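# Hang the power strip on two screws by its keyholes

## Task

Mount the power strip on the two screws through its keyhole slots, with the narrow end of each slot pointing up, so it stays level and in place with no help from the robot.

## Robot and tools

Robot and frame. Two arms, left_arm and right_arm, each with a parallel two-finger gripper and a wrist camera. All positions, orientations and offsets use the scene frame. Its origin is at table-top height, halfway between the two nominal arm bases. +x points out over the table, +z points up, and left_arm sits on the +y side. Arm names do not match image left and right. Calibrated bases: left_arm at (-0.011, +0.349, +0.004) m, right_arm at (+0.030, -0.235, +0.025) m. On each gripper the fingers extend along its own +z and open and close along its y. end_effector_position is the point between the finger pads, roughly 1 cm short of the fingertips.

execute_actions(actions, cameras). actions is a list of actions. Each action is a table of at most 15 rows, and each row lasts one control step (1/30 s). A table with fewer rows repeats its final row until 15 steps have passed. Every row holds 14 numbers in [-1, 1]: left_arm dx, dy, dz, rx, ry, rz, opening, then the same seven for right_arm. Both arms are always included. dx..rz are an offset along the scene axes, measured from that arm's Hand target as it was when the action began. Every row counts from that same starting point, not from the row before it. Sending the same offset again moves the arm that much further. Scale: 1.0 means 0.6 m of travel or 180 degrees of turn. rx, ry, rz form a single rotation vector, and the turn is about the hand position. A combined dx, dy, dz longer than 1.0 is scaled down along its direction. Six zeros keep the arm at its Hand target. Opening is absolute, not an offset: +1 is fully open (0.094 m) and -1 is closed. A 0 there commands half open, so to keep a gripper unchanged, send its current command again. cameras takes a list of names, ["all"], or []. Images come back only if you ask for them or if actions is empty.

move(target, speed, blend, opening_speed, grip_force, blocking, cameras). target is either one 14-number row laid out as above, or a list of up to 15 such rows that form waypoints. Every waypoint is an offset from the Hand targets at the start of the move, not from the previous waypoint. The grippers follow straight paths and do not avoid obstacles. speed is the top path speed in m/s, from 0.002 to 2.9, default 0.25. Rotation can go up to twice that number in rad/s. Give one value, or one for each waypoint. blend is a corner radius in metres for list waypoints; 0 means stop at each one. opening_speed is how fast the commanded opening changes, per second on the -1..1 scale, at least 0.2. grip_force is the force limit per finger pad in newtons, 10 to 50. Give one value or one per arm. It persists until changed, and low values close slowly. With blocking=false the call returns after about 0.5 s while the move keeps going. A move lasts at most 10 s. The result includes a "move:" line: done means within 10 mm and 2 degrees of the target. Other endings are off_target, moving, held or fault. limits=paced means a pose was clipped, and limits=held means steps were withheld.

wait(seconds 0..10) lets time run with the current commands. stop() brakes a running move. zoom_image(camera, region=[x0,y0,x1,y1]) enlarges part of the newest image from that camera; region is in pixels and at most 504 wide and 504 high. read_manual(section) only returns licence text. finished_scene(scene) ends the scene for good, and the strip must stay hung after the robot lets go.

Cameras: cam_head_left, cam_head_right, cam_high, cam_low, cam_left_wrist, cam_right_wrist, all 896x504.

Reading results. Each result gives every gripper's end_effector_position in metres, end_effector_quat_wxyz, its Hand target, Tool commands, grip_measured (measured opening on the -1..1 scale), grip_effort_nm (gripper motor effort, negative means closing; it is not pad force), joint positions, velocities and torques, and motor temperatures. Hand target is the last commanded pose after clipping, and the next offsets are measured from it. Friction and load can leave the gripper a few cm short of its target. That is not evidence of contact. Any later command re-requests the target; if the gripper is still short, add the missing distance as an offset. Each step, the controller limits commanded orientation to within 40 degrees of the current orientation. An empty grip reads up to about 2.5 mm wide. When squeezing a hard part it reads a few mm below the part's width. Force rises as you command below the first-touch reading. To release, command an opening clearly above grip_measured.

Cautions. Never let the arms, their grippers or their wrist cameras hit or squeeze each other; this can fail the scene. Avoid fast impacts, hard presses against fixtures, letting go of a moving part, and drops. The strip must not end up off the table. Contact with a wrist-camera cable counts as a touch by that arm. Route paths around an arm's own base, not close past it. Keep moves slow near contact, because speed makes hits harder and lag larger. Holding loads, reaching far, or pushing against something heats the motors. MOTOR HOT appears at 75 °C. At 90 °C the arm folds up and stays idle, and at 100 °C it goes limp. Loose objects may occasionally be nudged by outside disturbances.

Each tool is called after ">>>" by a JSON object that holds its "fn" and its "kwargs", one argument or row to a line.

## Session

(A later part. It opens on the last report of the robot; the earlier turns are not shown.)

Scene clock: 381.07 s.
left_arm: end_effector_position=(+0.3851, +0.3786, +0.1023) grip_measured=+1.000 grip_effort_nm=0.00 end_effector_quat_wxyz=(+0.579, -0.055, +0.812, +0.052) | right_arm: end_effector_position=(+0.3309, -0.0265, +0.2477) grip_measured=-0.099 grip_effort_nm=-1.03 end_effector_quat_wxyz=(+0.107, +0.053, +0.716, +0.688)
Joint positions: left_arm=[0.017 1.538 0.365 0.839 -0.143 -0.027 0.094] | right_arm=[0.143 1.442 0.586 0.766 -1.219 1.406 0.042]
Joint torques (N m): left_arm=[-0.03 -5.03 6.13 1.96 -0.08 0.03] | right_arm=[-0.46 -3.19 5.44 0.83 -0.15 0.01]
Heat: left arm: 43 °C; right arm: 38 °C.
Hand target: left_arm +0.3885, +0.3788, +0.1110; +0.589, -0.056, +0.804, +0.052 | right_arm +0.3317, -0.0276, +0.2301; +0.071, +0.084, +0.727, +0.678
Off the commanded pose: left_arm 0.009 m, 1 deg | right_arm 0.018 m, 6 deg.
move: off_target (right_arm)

>>> {"fn": "wait", "kwargs": {
  "seconds": 0,
  "cameras": ["cam_high","cam_head_right","cam_head_left"]
}}

>>> {"fn": "zoom_image", "kwargs": {
  "camera": "cam_high",
  "region": [326, 102, 516, 232]
}}

>>> {"fn": "zoom_image", "kwargs": {
  "camera": "cam_head_right",
  "region": [340, 200, 470, 340]
}}

>>> {"fn": "zoom_image", "kwargs": {
  "camera": "cam_head_left",
  "region": [340, 210, 470, 340]
}}

Scene clock: 382.73 s.
left_arm: end_effector_position=(+0.3851, +0.3786, +0.1023) grip_measured=+1.000 grip_effort_nm=0.00 end_effector_quat_wxyz=(+0.579, -0.055, +0.812, +0.052) | right_arm: end_effector_position=(+0.3309, -0.0265, +0.2477) grip_measured=-0.099 grip_effort_nm=-1.03 end_effector_quat_wxyz=(+0.107, +0.053, +0.716, +0.688)
Joint positions: left_arm=[0.017 1.538 0.365 0.839 -0.143 -0.027 0.094] | right_arm=[0.143 1.442 0.586 0.766 -1.219 1.406 0.042]
Joint torques (N m): left_arm=[-0.03 -5.01 6.13 1.96 -0.08 0.03] | right_arm=[-0.64 -3.3 5.42 0.86 -0.16 -0.05]
Heat: left arm: 43 °C; right arm: 39 °C.
Hand target: left_arm +0.3885, +0.3788, +0.1110; +0.589, -0.056, +0.804, +0.052 | right_arm +0.3317, -0.0276, +0.2301; +0.071, +0.084, +0.727, +0.678
Tool commands: left_gripper/opening=+1.0 right_gripper/opening=-0.22
Off the commanded pose: left_arm 0.009 m, 1 deg | right_arm 0.018 m, 6 deg.
Images, in order (width x height): cam_head_left 896x504, cam_head_right 896x504, cam_high 896x504.

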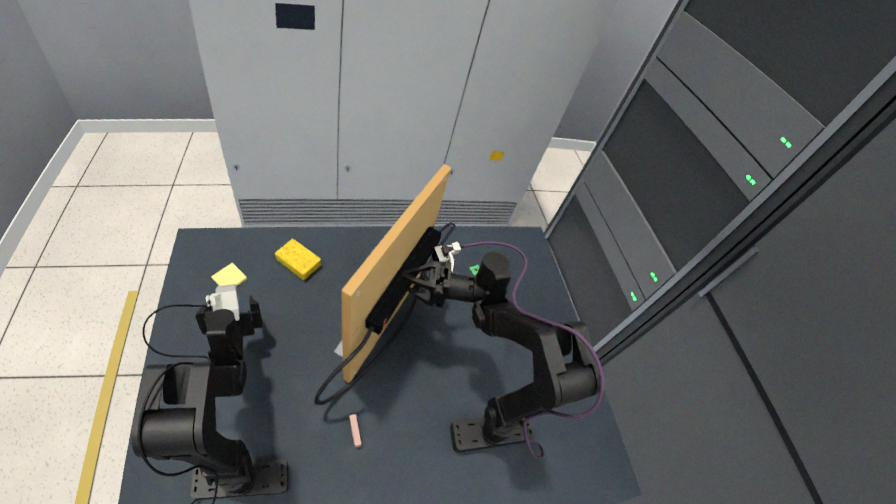

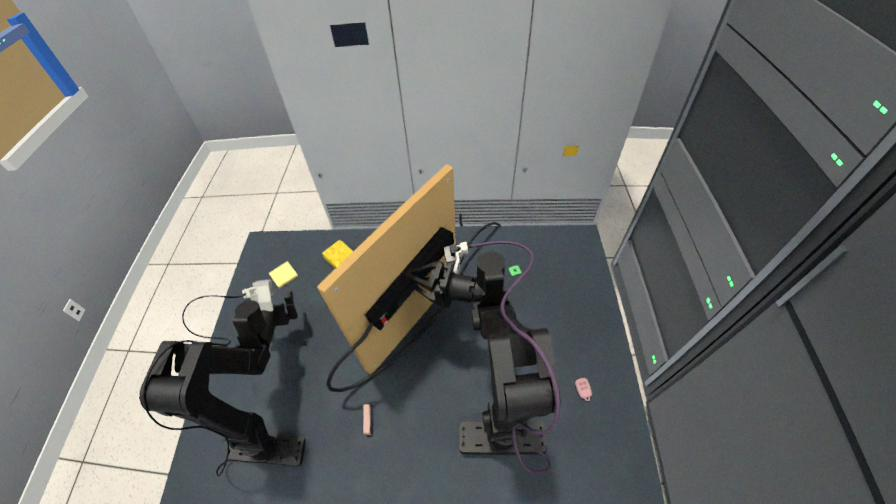

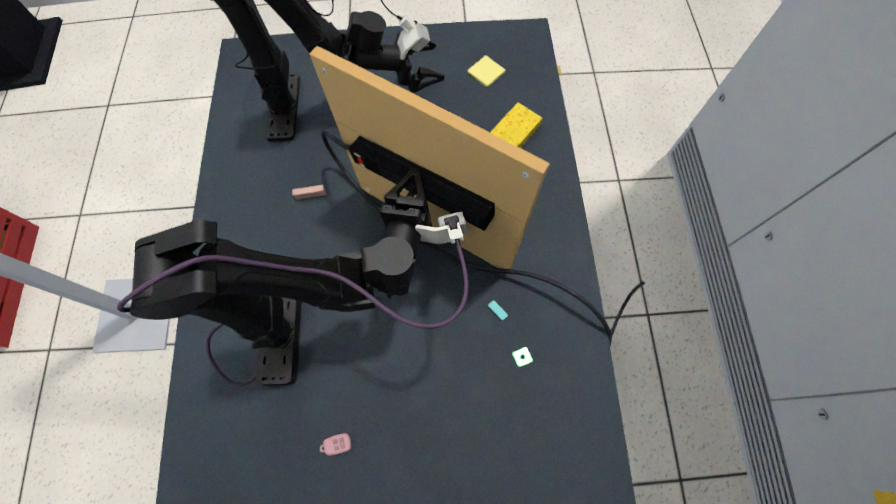

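Scaled by 2.653 from the camera's 896x504 image, which has a finer 1280x720 frame.

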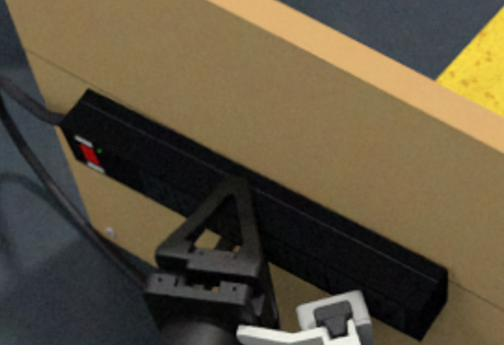

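Scaled by 3.600 from the camera's 896x504 image, which has a finer 1280x720 frame.

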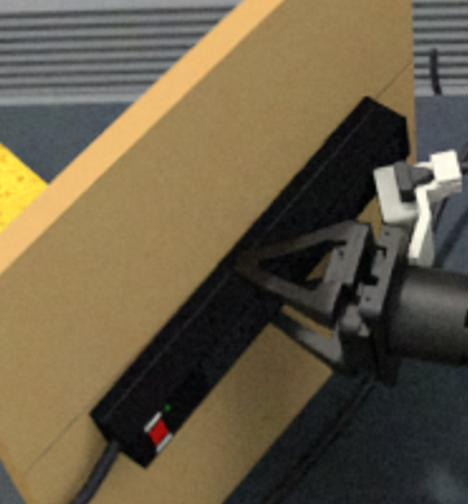

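Scaled by 3.877 from the camera's 896x504 image, which has a finer 1280x720 frame.

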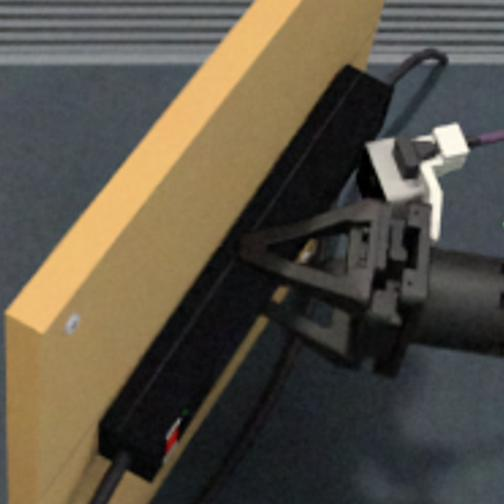

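>>> {"fn": "zoom_image", "kwargs": {
  "camera": "cam_high",
  "region": [336, 112, 376, 152]
}}

>>> {"fn": "zoom_image", "kwargs": {
  "camera": "cam_high",
  "region": [474, 188, 514, 228]
}}

>>> {"fn": "zoom_image", "kwargs": {
  "camera": "cam_head_right",
  "region": [348, 294, 388, 334]
}}

>>> {"fn": "zoom_image", "kwargs": {
  "camera": "cam_head_right",
  "region": [426, 210, 466, 250]
}}

Scaled by 12.600 from the camera's 896x504 image, which has a finer 1280x720 frame.

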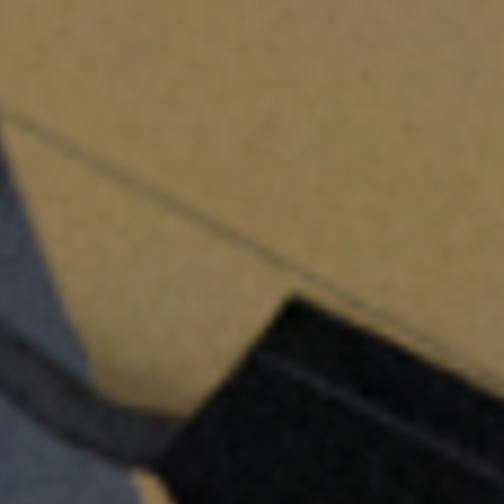

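Scaled by 12.600 from the camera's 896x504 image, which has a finer 1280x720 frame.

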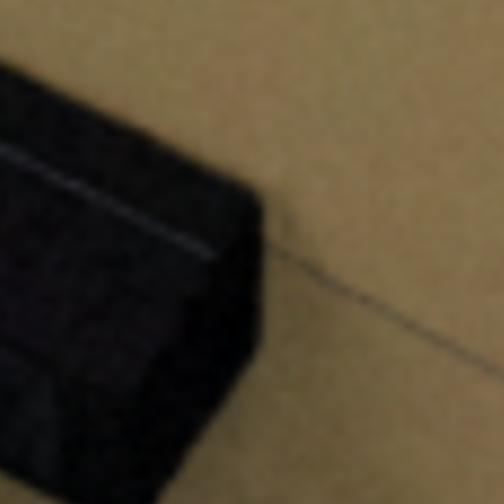

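Scaled by 12.600 from the camera's 896x504 image, which has a finer 1280x720 frame.

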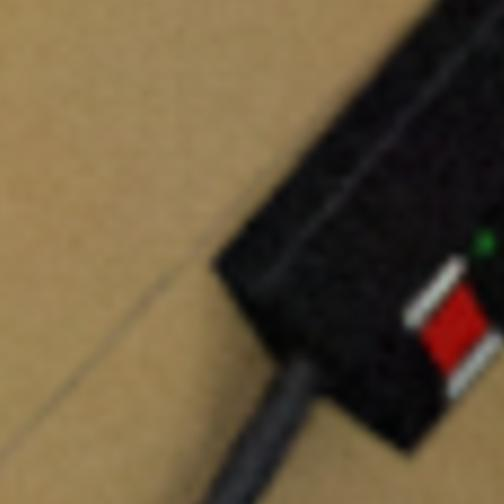

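Scaled by 12.600 from the camera's 896x504 image, which has a finer 1280x720 frame.

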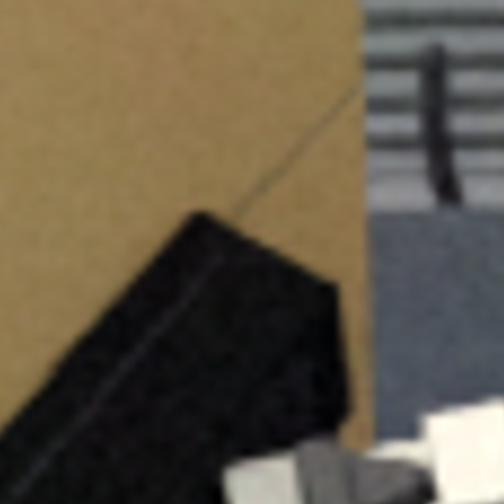

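>>> {"fn": "move", "kwargs": {
  "target": [0,0,0,0,0,0,1,0.0058,0.0081,0,0,0,0.0056,-0.22],
  "speed": 0.03
}}

Scene clock: 390.30 s.
left_arm: end_effector_position=(+0.3851, +0.3786, +0.1023) grip_measured=+1.000 grip_effort_nm=0.00 end_effector_quat_wxyz=(+0.579, -0.055, +0.812, +0.052) | right_arm: end_effector_position=(+0.3316, -0.0259, +0.2445) grip_measured=-0.099 grip_effort_nm=-1.03 end_effector_quat_wxyz=(+0.087, +0.059, +0.718, +0.688)
Joint positions: left_arm=[0.017 1.538 0.365 0.839 -0.143 -0.027 0.094] | right_arm=[0.141 1.46 0.602 0.74 -1.24 1.416 0.042]
Joint torques (N m): left_arm=[-0.02 -5.03 6.15 1.96 -0.08 0.03] | right_arm=[0.72 -2.54 6.6 0.94 -0.04 -0.22]
Heat: left arm: 43 °C; right arm: 39 °C.
Hand target: left_arm +0.3885, +0.3788, +0.1110; +0.589, -0.056, +0.804, +0.052 | right_arm +0.3352, -0.0228, +0.2301; +0.065, +0.078, +0.728, +0.678
Off the commanded pose: left_arm 0.009 m, 1 deg | right_arm 0.015 m, 4 deg.
move: off_target (right_arm)

>>> {"fn": "wait", "kwargs": {
  "seconds": 0,
  "cameras": ["cam_high","cam_head_right","cam_head_left"]
}}

>>> {"fn": "zoom_image", "kwargs": {
  "camera": "cam_high",
  "region": [336, 112, 376, 152]
}}

>>> {"fn": "zoom_image", "kwargs": {
  "camera": "cam_high",
  "region": [474, 188, 514, 228]
}}

>>> {"fn": "zoom_image", "kwargs": {
  "camera": "cam_head_right",
  "region": [348, 294, 388, 334]
}}

>>> {"fn": "zoom_image", "kwargs": {
  "camera": "cam_head_right",
  "region": [426, 210, 466, 250]
}}

Scene clock: 391.20 s.
left_arm: end_effector_position=(+0.3851, +0.3786, +0.1023) grip_measured=+1.000 grip_effort_nm=0.00 end_effector_quat_wxyz=(+0.579, -0.055, +0.812, +0.052) | right_arm: end_effector_position=(+0.3316, -0.0259, +0.2445) grip_measured=-0.099 grip_effort_nm=-1.03 end_effector_quat_wxyz=(+0.087, +0.060, +0.718, +0.688)
Joint positions: left_arm=[0.017 1.538 0.365 0.839 -0.143 -0.027 0.094] | right_arm=[0.141 1.46 0.602 0.74 -1.24 1.416 0.042]
Joint torques (N m): left_arm=[-0.02 -5.01 6.15 1.96 -0.08 0.03] | right_arm=[0.94 -2.47 6.61 0.93 -0.04 -0.22]
Heat: left arm: 43 °C; right arm: 39 °C.
Hand target: left_arm +0.3885, +0.3788, +0.1110; +0.589, -0.056, +0.804, +0.052 | right_arm +0.3352, -0.0228, +0.2300; +0.065, +0.078, +0.728, +0.678
Tool commands: left_gripper/opening=+1.0 right_gripper/opening=-0.22
Off the commanded pose: left_arm 0.009 m, 1 deg | right_arm 0.015 m, 4 deg.
Images, in order (width x height): cam_head_left 896x504, cam_head_right 896x504, cam_high 896x504.

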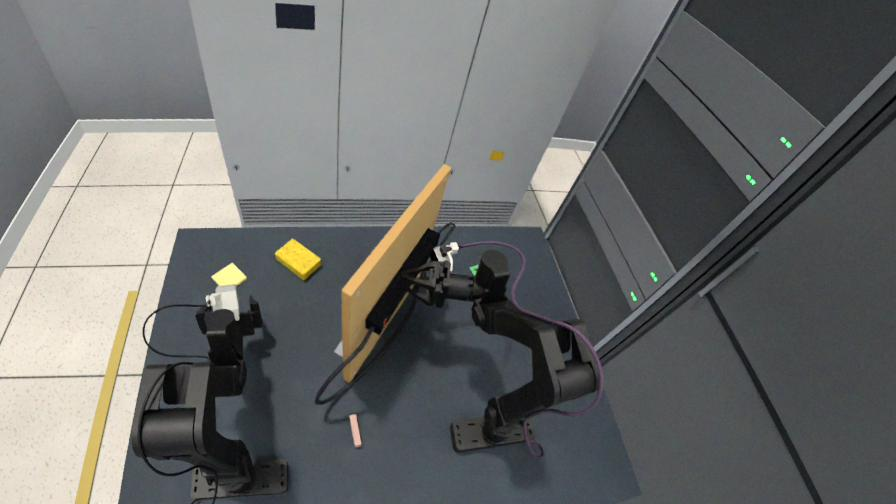

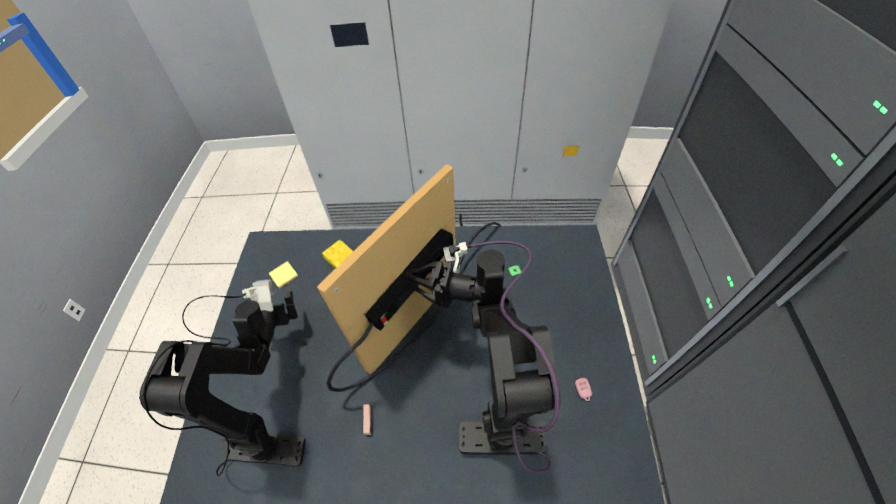

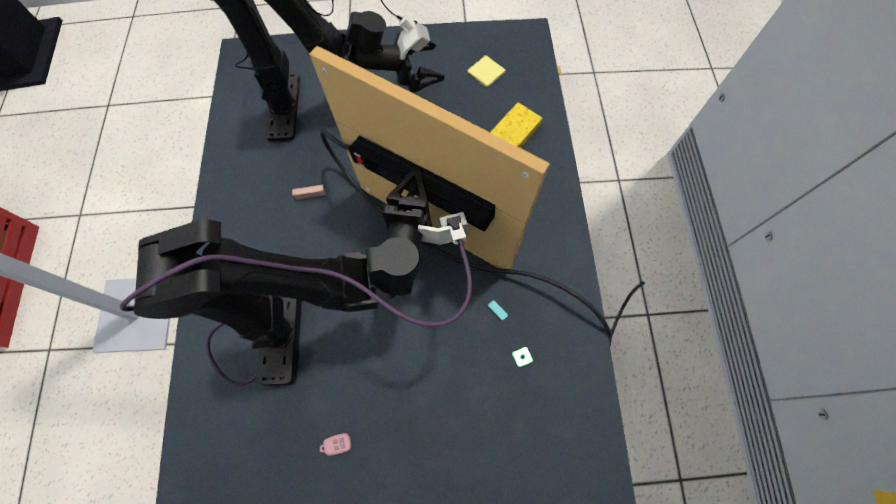

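Scaled by 12.600 from the camera's 896x504 image, which has a finer 1280x720 frame.

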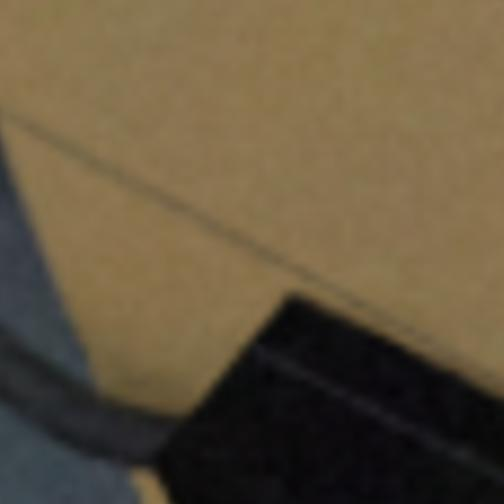

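Scaled by 12.600 from the camera's 896x504 image, which has a finer 1280x720 frame.

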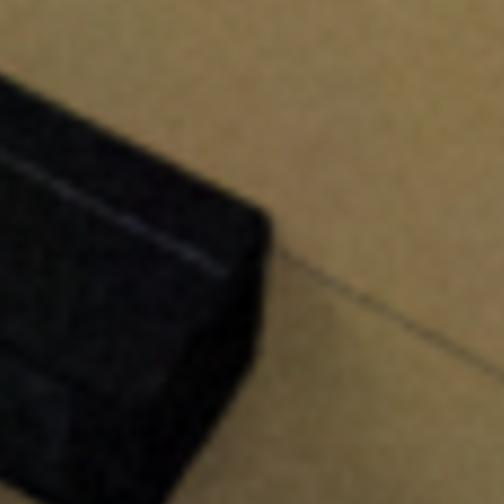

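Scaled by 12.600 from the camera's 896x504 image, which has a finer 1280x720 frame.

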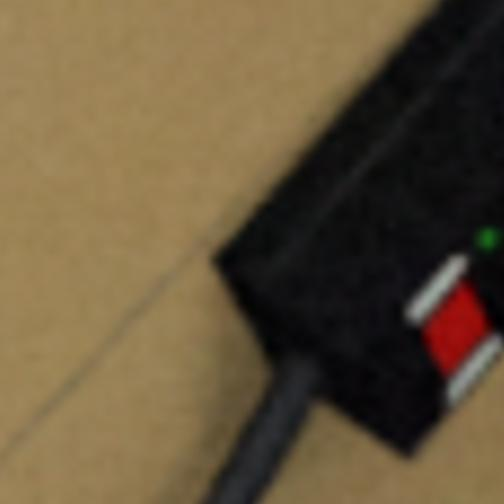

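Scaled by 12.600 from the camera's 896x504 image, which has a finer 1280x720 frame.

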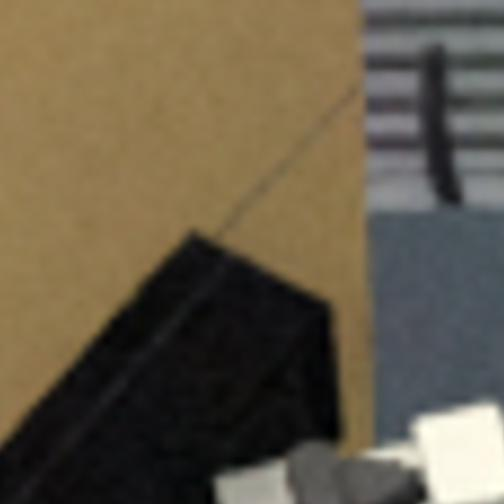

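>>> {"fn": "move", "kwargs": {
  "target": [0,0,0,0,0,0,1,0,0,-0.0040,0.0065,0.0090,0,-0.22],
  "speed": 0.03
}}

Scene clock: 393.97 s.
left_arm: end_effector_position=(+0.3851, +0.3786, +0.1023) grip_measured=+1.000 grip_effort_nm=0.00 end_effector_quat_wxyz=(+0.579, -0.055, +0.812, +0.052) | right_arm: end_effector_position=(+0.3321, -0.0262, +0.2437) grip_measured=-0.099 grip_effort_nm=-1.03 end_effector_quat_wxyz=(+0.079, +0.063, +0.716, +0.690)
Joint positions: left_arm=[0.017 1.538 0.365 0.839 -0.143 -0.027 0.094] | right_arm=[0.138 1.473 0.602 0.763 -1.249 1.442 0.042]
Joint torques (N m): left_arm=[-0.03 -5.03 6.16 1.97 -0.08 0.03] | right_arm=[0.84 -2.15 5.52 1.35 0.02 0.11]
Heat: left arm: 43 °C; right arm: 39 °C.
Hand target: left_arm +0.3885, +0.3788, +0.1110; +0.589, -0.056, +0.804, +0.052 | right_arm +0.3352, -0.0229, +0.2276; +0.054, +0.088, +0.722, +0.684
Off the commanded pose: left_arm 0.009 m, 1 deg | right_arm 0.017 m, 4 deg.
move: off_target (right_arm)

>>> {"fn": "move", "kwargs": {
  "target": [0,0,0,0,0,0,1,0,0,-0.0050,0.0065,0.0090,0,-0.22],
  "speed": 0.03,
  "cameras": ["cam_high","cam_head_right","cam_head_left"]
}}

>>> {"fn": "zoom_image", "kwargs": {
  "camera": "cam_high",
  "region": [336, 112, 376, 152]
}}

>>> {"fn": "zoom_image", "kwargs": {
  "camera": "cam_high",
  "region": [474, 188, 514, 228]
}}

>>> {"fn": "zoom_image", "kwargs": {
  "camera": "cam_head_right",
  "region": [348, 294, 388, 334]
}}

>>> {"fn": "zoom_image", "kwargs": {
  "camera": "cam_head_right",
  "region": [426, 210, 466, 250]
}}

Scene clock: 397.77 s.
left_arm: end_effector_position=(+0.3851, +0.3786, +0.1023) grip_measured=+1.000 grip_effort_nm=0.00 end_effector_quat_wxyz=(+0.579, -0.055, +0.812, +0.052) | right_arm: end_effector_position=(+0.3323, -0.0261, +0.2435) grip_measured=-0.099 grip_effort_nm=-1.03 end_effector_quat_wxyz=(+0.082, +0.060, +0.710, +0.697)
Joint positions: left_arm=[0.017 1.538 0.365 0.839 -0.143 -0.027 0.094] | right_arm=[0.138 1.495 0.585 0.859 -1.251 1.489 0.042]
Joint torques (N m): left_arm=[-0.02 -5.01 6.13 1.96 -0.08 0.03] | right_arm=[0.91 -2.09 5.11 1.21 0.04 0.32]
Heat: left arm: 43 °C; right arm: 39 °C.
Hand target: left_arm +0.3885, +0.3788, +0.1110; +0.589, -0.056, +0.804, +0.052 | right_arm +0.3352, -0.0228, +0.2247; +0.043, +0.098, +0.715, +0.691
Off the commanded pose: left_arm 0.009 m, 1 deg | right_arm 0.019 m, 6 deg.
move: off_target (right_arm)
Images, in order (width x height): cam_head_left 896x504, cam_head_right 896x504, cam_high 896x504.

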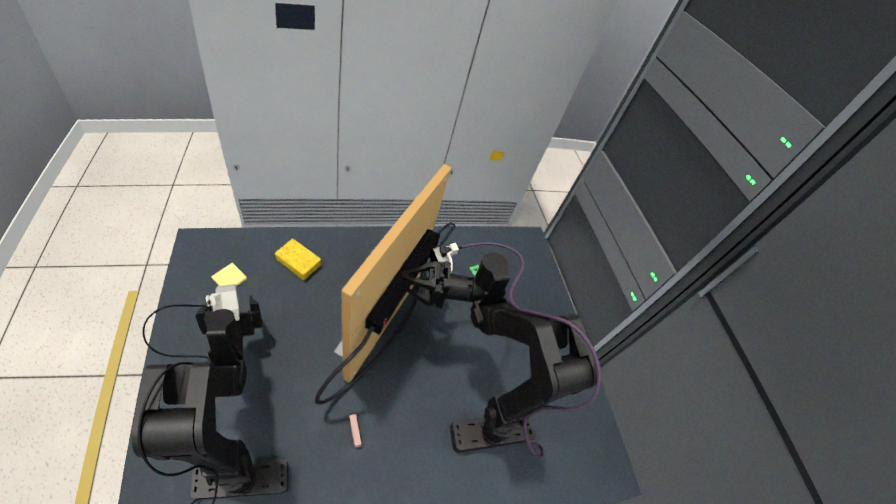

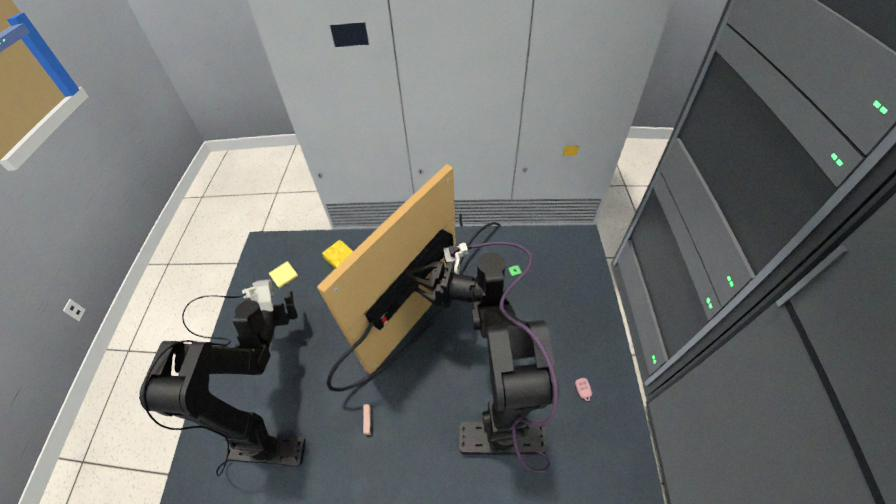

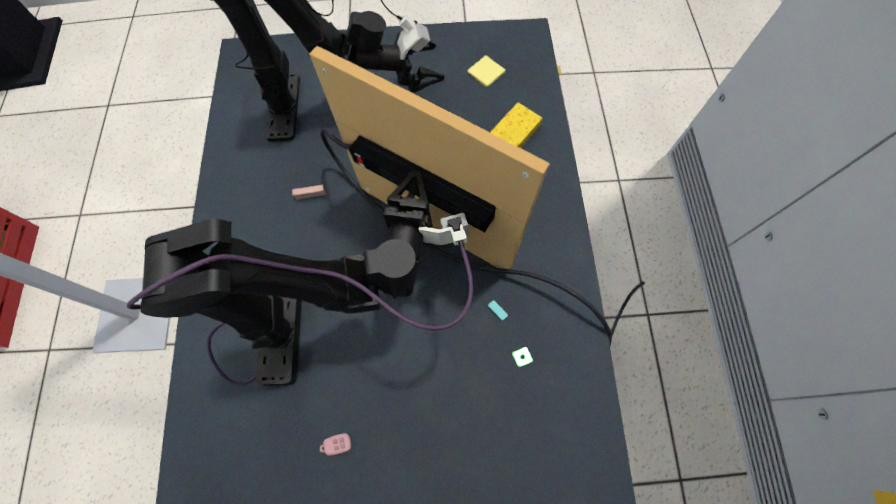

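Scaled by 12.600 from the camera's 896x504 image, which has a finer 1280x720 frame.

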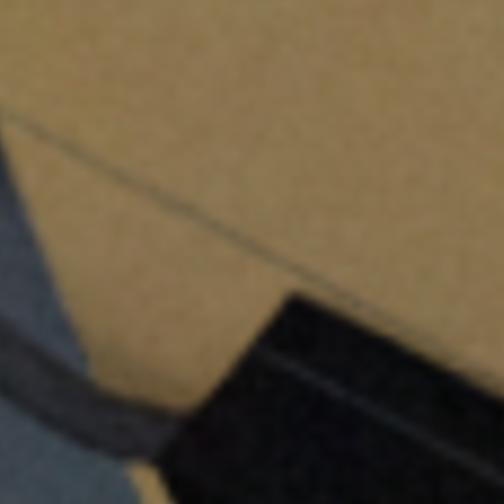

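Scaled by 12.600 from the camera's 896x504 image, which has a finer 1280x720 frame.

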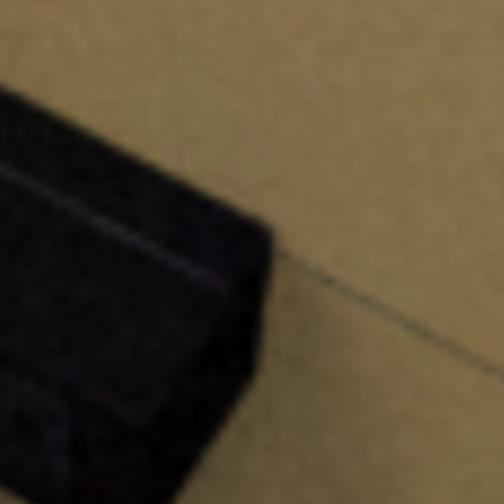

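Scaled by 12.600 from the camera's 896x504 image, which has a finer 1280x720 frame.

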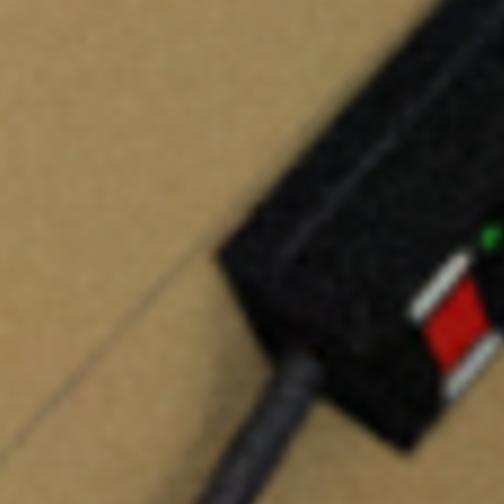

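Scaled by 12.600 from the camera's 896x504 image, which has a finer 1280x720 frame.

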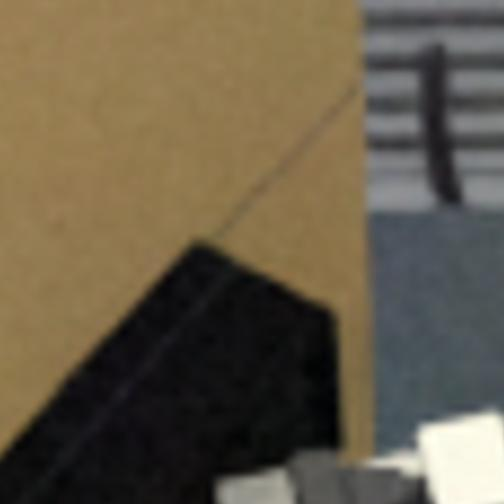

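>>> {"fn": "move", "kwargs": {
  "target": [0,0,0,0,0,0,1,0.0039,0.0054,0.0040,-0.0052,0.0072,0,-0.22],
  "speed": 0.03
}}

Scene clock: 402.93 s.
left_arm: end_effector_position=(+0.3851, +0.3786, +0.1023) grip_measured=+1.000 grip_effort_nm=0.00 end_effector_quat_wxyz=(+0.579, -0.055, +0.812, +0.052) | right_arm: end_effector_position=(+0.3323, -0.0261, +0.2432) grip_measured=-0.099 grip_effort_nm=-1.03 end_effector_quat_wxyz=(+0.081, +0.061, +0.710, +0.696)
Joint positions: left_arm=[0.017 1.538 0.365 0.839 -0.143 -0.027 0.094] | right_arm=[0.138 1.496 0.585 0.858 -1.251 1.489 0.042]
Joint torques (N m): left_arm=[-0.02 -5.03 6.15 1.96 -0.08 0.03] | right_arm=[1.8 -2.73 6.8 0.72 0.13 0.27]
Heat: left arm: 43 °C; right arm: 39 °C.
Hand target: left_arm +0.3885, +0.3788, +0.1110; +0.589, -0.056, +0.804, +0.052 | right_arm +0.3376, -0.0196, +0.2271; +0.035, +0.105, +0.721, +0.683
Off the commanded pose: left_arm 0.009 m, 1 deg | right_arm 0.018 m, 8 deg.
move: off_target (right_arm)

>>> {"fn": "move", "kwargs": {
  "target": [0,0,0,0,0,0,1,0,0,0,0.0040,0.0162,0,-0.22],
  "speed": 0.05
}}

Scene clock: 404.87 s.
left_arm: end_effector_position=(+0.3851, +0.3786, +0.1023) grip_measured=+1.000 grip_effort_nm=0.00 end_effector_quat_wxyz=(+0.579, -0.055, +0.812, +0.052) | right_arm: end_effector_position=(+0.3323, -0.0261, +0.2432) grip_measured=-0.099 grip_effort_nm=-1.03 end_effector_quat_wxyz=(+0.078, +0.064, +0.710, +0.697)
Joint positions: left_arm=[0.017 1.538 0.365 0.839 -0.143 -0.027 0.094] | right_arm=[0.138 1.496 0.585 0.858 -1.251 1.498 0.042]
Joint torques (N m): left_arm=[-0.03 -5.03 6.13 1.96 -0.08 0.03] | right_arm=[1.66 -2.54 6.8 0.75 0.14 0.7]
Heat: left arm: 43 °C; right arm: 39 °C.
Hand target: left_arm +0.3885, +0.3788, +0.1110; +0.589, -0.056, +0.804, +0.052 | right_arm +0.3376, -0.0196, +0.2271; +0.016, +0.123, +0.718, +0.685
Off the commanded pose: left_arm 0.009 m, 1 deg | right_arm 0.018 m, 10 deg.
move: off_target (right_arm)

>>> {"fn": "move", "kwargs": {
  "target": [0,0,0,0,0,0,1,0,0,0,0.0027,0.0108,0,-0.22],
  "speed": 0.05,
  "cameras": ["cam_high","cam_head_right","cam_head_left"]
}}

>>> {"fn": "zoom_image", "kwargs": {
  "camera": "cam_high",
  "region": [336, 112, 376, 152]
}}

>>> {"fn": "zoom_image", "kwargs": {
  "camera": "cam_high",
  "region": [474, 188, 514, 228]
}}

>>> {"fn": "zoom_image", "kwargs": {
  "camera": "cam_head_right",
  "region": [348, 294, 388, 334]
}}

>>> {"fn": "zoom_image", "kwargs": {
  "camera": "cam_head_right",
  "region": [426, 210, 466, 250]
}}

Scene clock: 406.93 s.
left_arm: end_effector_position=(+0.3851, +0.3786, +0.1023) grip_measured=+1.000 grip_effort_nm=0.01 end_effector_quat_wxyz=(+0.579, -0.055, +0.812, +0.052) | right_arm: end_effector_position=(+0.3323, -0.0260, +0.2425) grip_measured=-0.099 grip_effort_nm=-1.03 end_effector_quat_wxyz=(+0.071, +0.071, +0.710, +0.697)
Joint positions: left_arm=[0.017 1.538 0.365 0.839 -0.143 -0.027 0.094] | right_arm=[0.138 1.496 0.585 0.854 -1.251 1.516 0.042]
Joint torques (N m): left_arm=[-0.02 -5.04 6.13 1.96 -0.08 0.03] | right_arm=[1.59 -2.43 7.17 0.8 0.06 0.86]
Heat: left arm: 43 °C; right arm: 39 °C.
Hand target: left_arm +0.3885, +0.3788, +0.1110; +0.589, -0.056, +0.804, +0.052 | right_arm +0.3376, -0.0196, +0.2270; +0.003, +0.135, +0.715, +0.686
Off the commanded pose: left_arm 0.009 m, 1 deg | right_arm 0.018 m, 11 deg.
move: off_target (right_arm)
Images, in order (width x height): cam_head_left 896x504, cam_head_right 896x504, cam_high 896x504.

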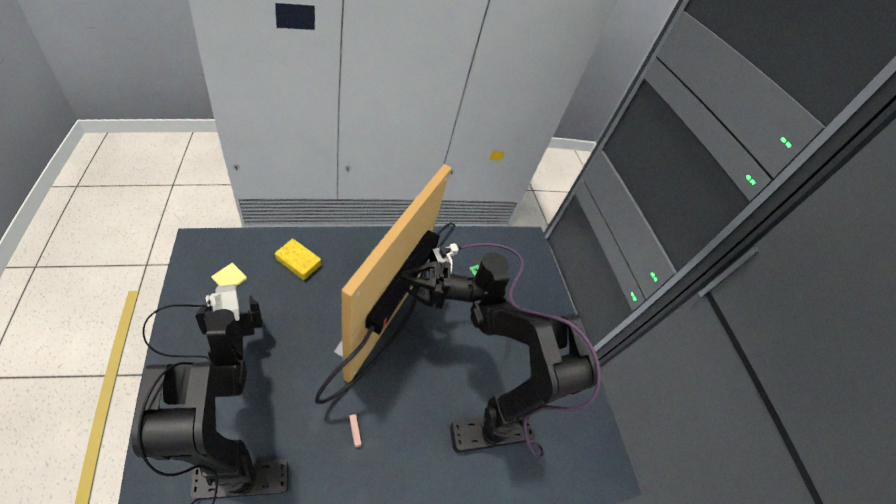

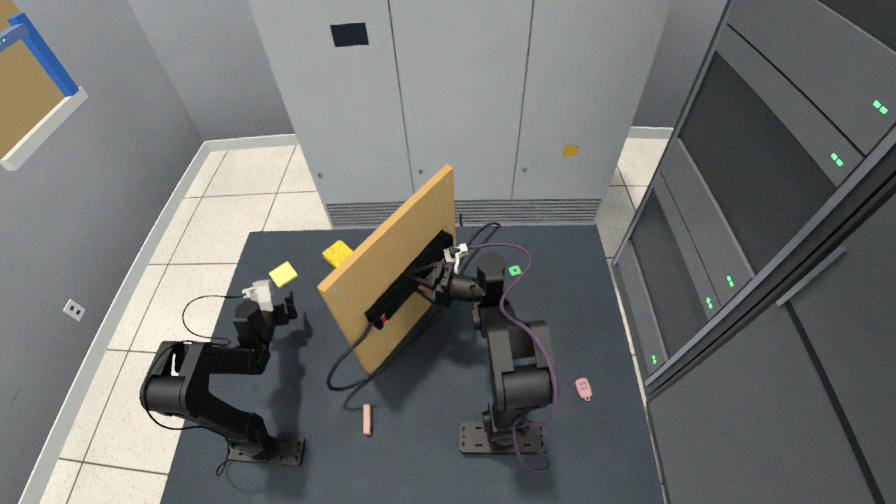

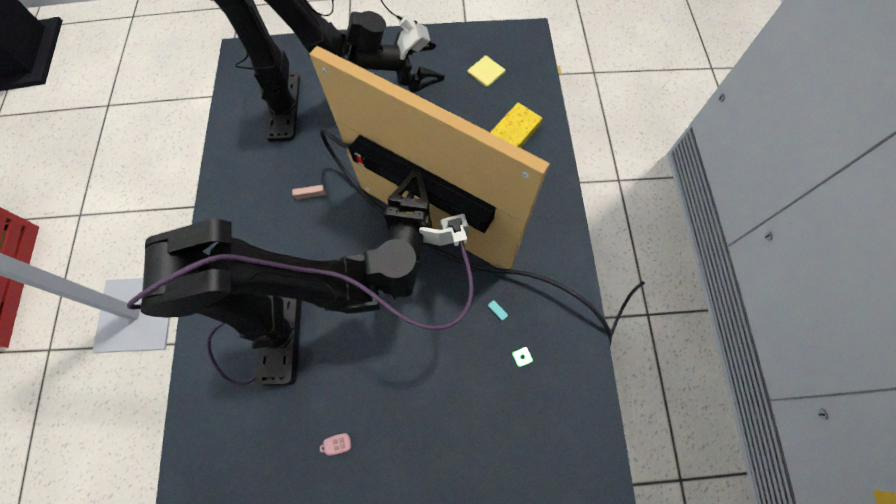

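Scaled by 12.600 from the camera's 896x504 image, which has a finer 1280x720 frame.

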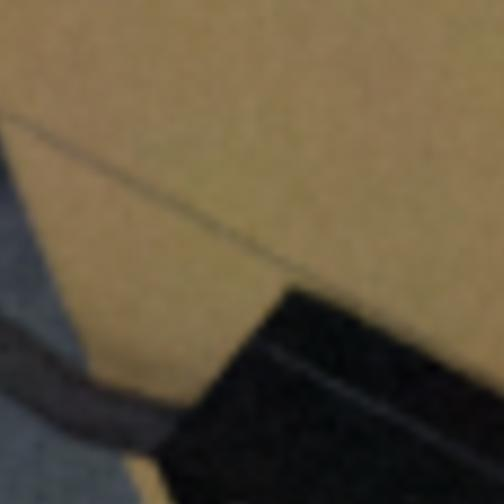

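Scaled by 12.600 from the camera's 896x504 image, which has a finer 1280x720 frame.

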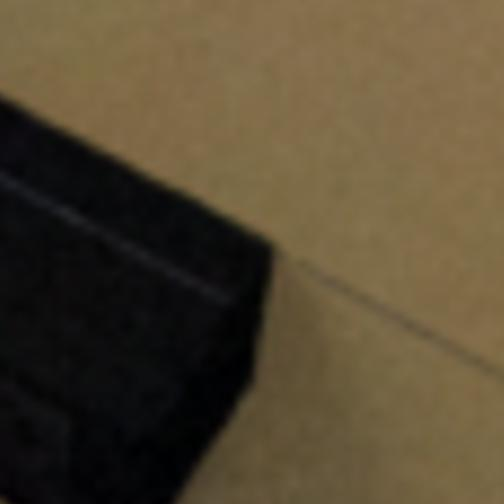

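Scaled by 12.600 from the camera's 896x504 image, which has a finer 1280x720 frame.

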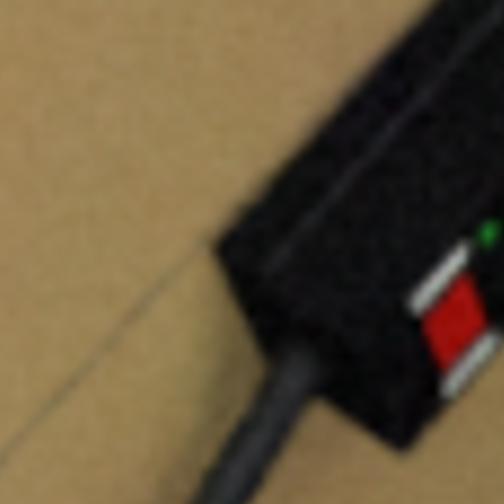

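Scaled by 12.600 from the camera's 896x504 image, which has a finer 1280x720 frame.

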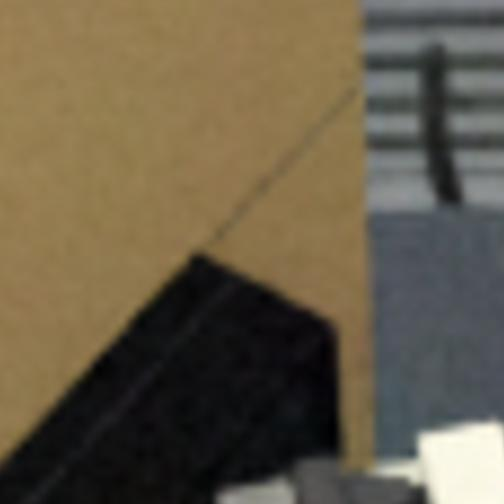

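>>> {"fn": "move", "kwargs": {
  "target": [0,0,0,0,0,0,1,-0.0039,-0.0054,0.0283,0,-0.0444,0,-0.22],
  "speed": 0.04
}}

Scene clock: 411.87 s.
left_arm: end_effector_position=(+0.3851, +0.3786, +0.1023) grip_measured=+1.000 grip_effort_nm=0.01 end_effector_quat_wxyz=(+0.579, -0.055, +0.812, +0.052) | right_arm: end_effector_position=(+0.3322, -0.0260, +0.2425) grip_measured=-0.099 grip_effort_nm=-1.03 end_effector_quat_wxyz=(+0.072, +0.070, +0.710, +0.697)
Joint positions: left_arm=[0.017 1.538 0.365 0.839 -0.143 -0.027 0.094] | right_arm=[0.138 1.496 0.585 0.854 -1.251 1.511 0.042]
Joint torques (N m): left_arm=[-0.03 -5.03 6.13 1.97 -0.08 0.03] | right_arm=[1.05 -5.42 7.53 1.1 -0.01 0.25]
Heat: left arm: 43 °C; right arm: 39 °C.
Hand target: left_arm +0.3885, +0.3788, +0.1110; +0.589, -0.056, +0.804, +0.052 | right_arm +0.3352, -0.0228, +0.2440; +0.053, +0.087, +0.713, +0.694
Off the commanded pose: left_arm 0.009 m, 1 deg | right_arm 0.005 m, 3 deg.
move: off_target (right_arm)

>>> {"fn": "move", "kwargs": {
  "target": [0,0,0,0,0,0,1,0,0,0,0,0,0,0.85],
  "speed": 0.04,
  "opening_speed": 0.4,
  "cameras": ["cam_high","cam_head_right","cam_head_left"]
}}

>>> {"fn": "zoom_image", "kwargs": {
  "camera": "cam_high",
  "region": [326, 102, 516, 232]
}}

>>> {"fn": "zoom_image", "kwargs": {
  "camera": "cam_head_right",
  "region": [340, 200, 470, 340]
}}

>>> {"fn": "zoom_image", "kwargs": {
  "camera": "cam_head_left",
  "region": [340, 210, 470, 340]
}}

Scene clock: 416.33 s.
left_arm: end_effector_position=(+0.3851, +0.3786, +0.1023) grip_measured=+1.000 grip_effort_nm=0.01 end_effector_quat_wxyz=(+0.579, -0.055, +0.812, +0.052) | right_arm: end_effector_position=(+0.3324, -0.0264, +0.2350) grip_measured=+0.848 grip_effort_nm=0.08 end_effector_quat_wxyz=(+0.049, +0.096, +0.714, +0.692)
Joint positions: left_arm=[0.017 1.538 0.365 0.839 -0.143 -0.027 0.094] | right_arm=[0.138 1.496 0.585 0.795 -1.247 1.524 0.087]
Joint torques (N m): left_arm=[-0.02 -5.03 6.15 1.96 -0.08 0.03] | right_arm=[0.96 -5.76 7.84 1.53 -0.06 0]
Heat: left arm: 43 °C; right arm: 39 °C.
Hand target: left_arm +0.3885, +0.3788, +0.1110; +0.589, -0.056, +0.804, +0.052 | right_arm +0.3353, -0.0229, +0.2440; +0.053, +0.087, +0.713, +0.694
Off the commanded pose: left_arm 0.009 m, 1 deg | right_arm 0.010 m, 1 deg.
move: done
Images, in order (width x height): cam_head_left 896x504, cam_head_right 896x504, cam_high 896x504.

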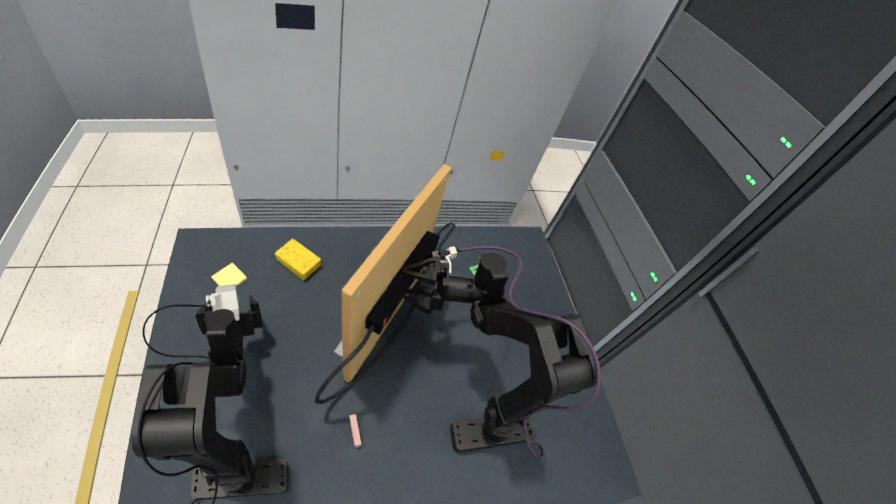

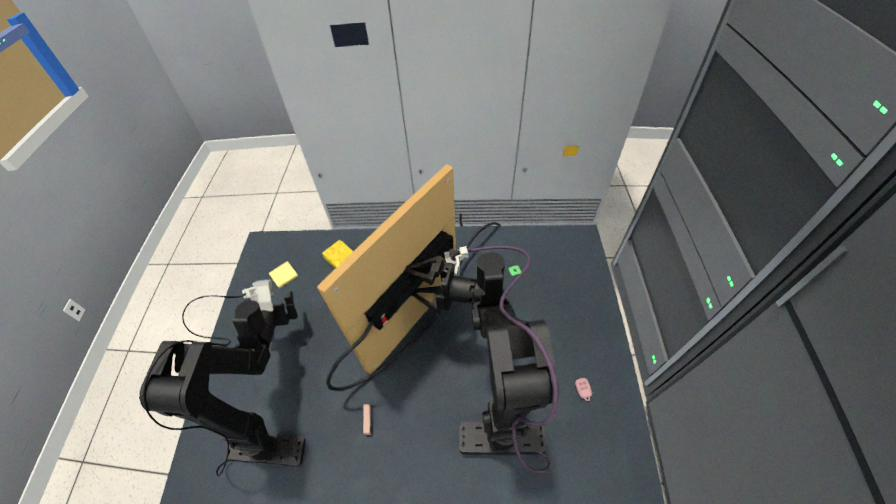

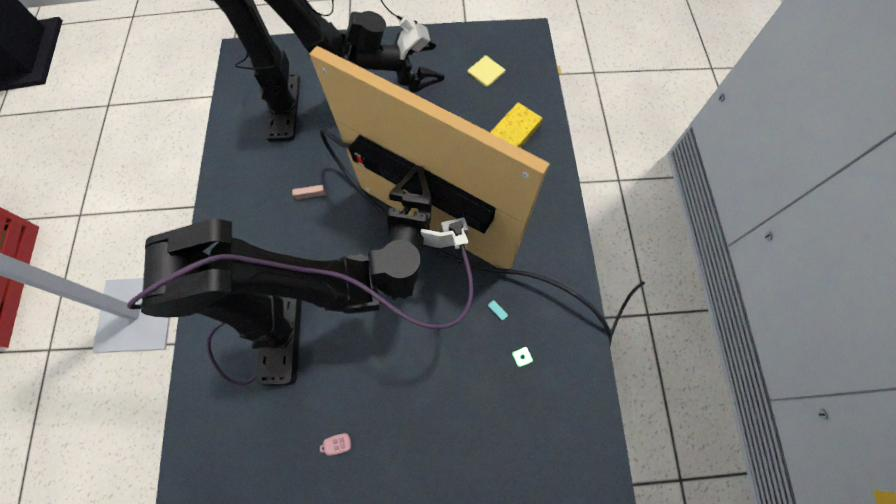

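Scaled by 2.653 from the camera's 896x504 image, which has a finer 1280x720 frame.

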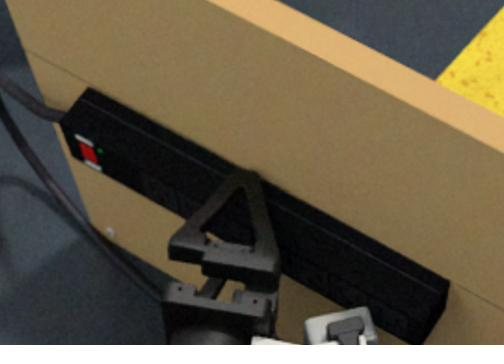

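Scaled by 3.600 from the camera's 896x504 image, which has a finer 1280x720 frame.

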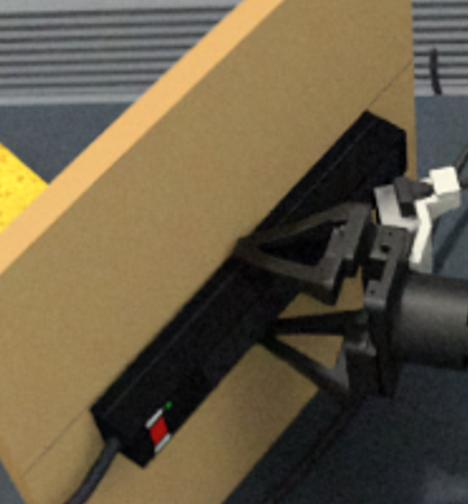

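Scaled by 3.877 from the camera's 896x504 image, which has a finer 1280x720 frame.

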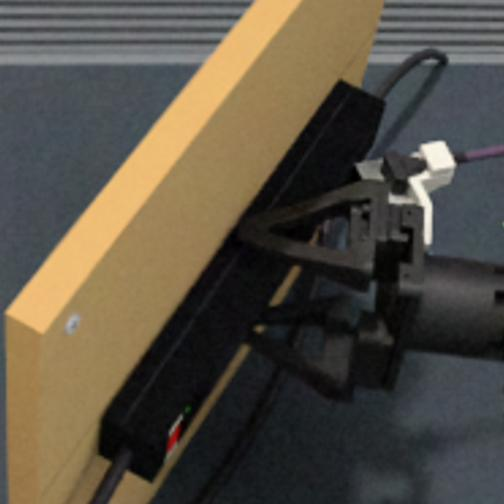

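>>> {"fn": "zoom_image", "kwargs": {
  "camera": "cam_high",
  "region": [336, 112, 376, 152]
}}

>>> {"fn": "zoom_image", "kwargs": {
  "camera": "cam_high",
  "region": [474, 188, 514, 228]
}}

>>> {"fn": "zoom_image", "kwargs": {
  "camera": "cam_head_right",
  "region": [348, 294, 388, 334]
}}

>>> {"fn": "zoom_image", "kwargs": {
  "camera": "cam_head_right",
  "region": [426, 210, 466, 250]
}}

Scaled by 12.600 from the camera's 896x504 image, which has a finer 1280x720 frame.

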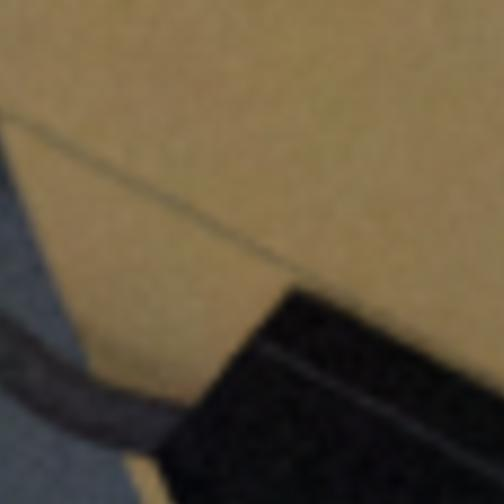

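Scaled by 12.600 from the camera's 896x504 image, which has a finer 1280x720 frame.

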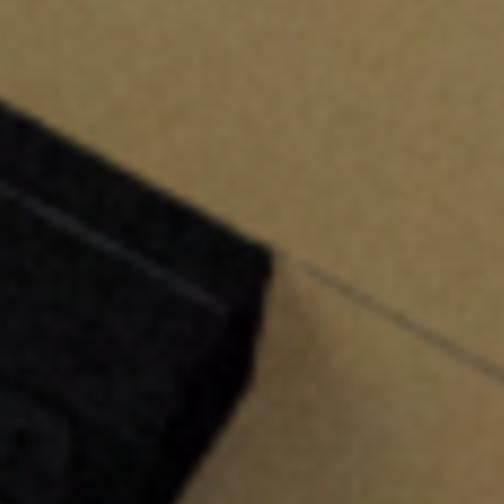

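Scaled by 12.600 from the camera's 896x504 image, which has a finer 1280x720 frame.

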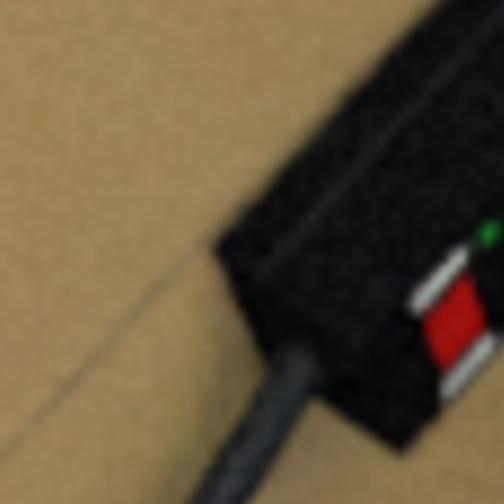

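Scaled by 12.600 from the camera's 896x504 image, which has a finer 1280x720 frame.

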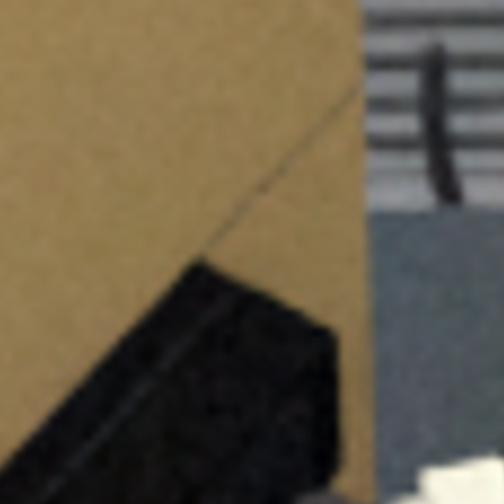

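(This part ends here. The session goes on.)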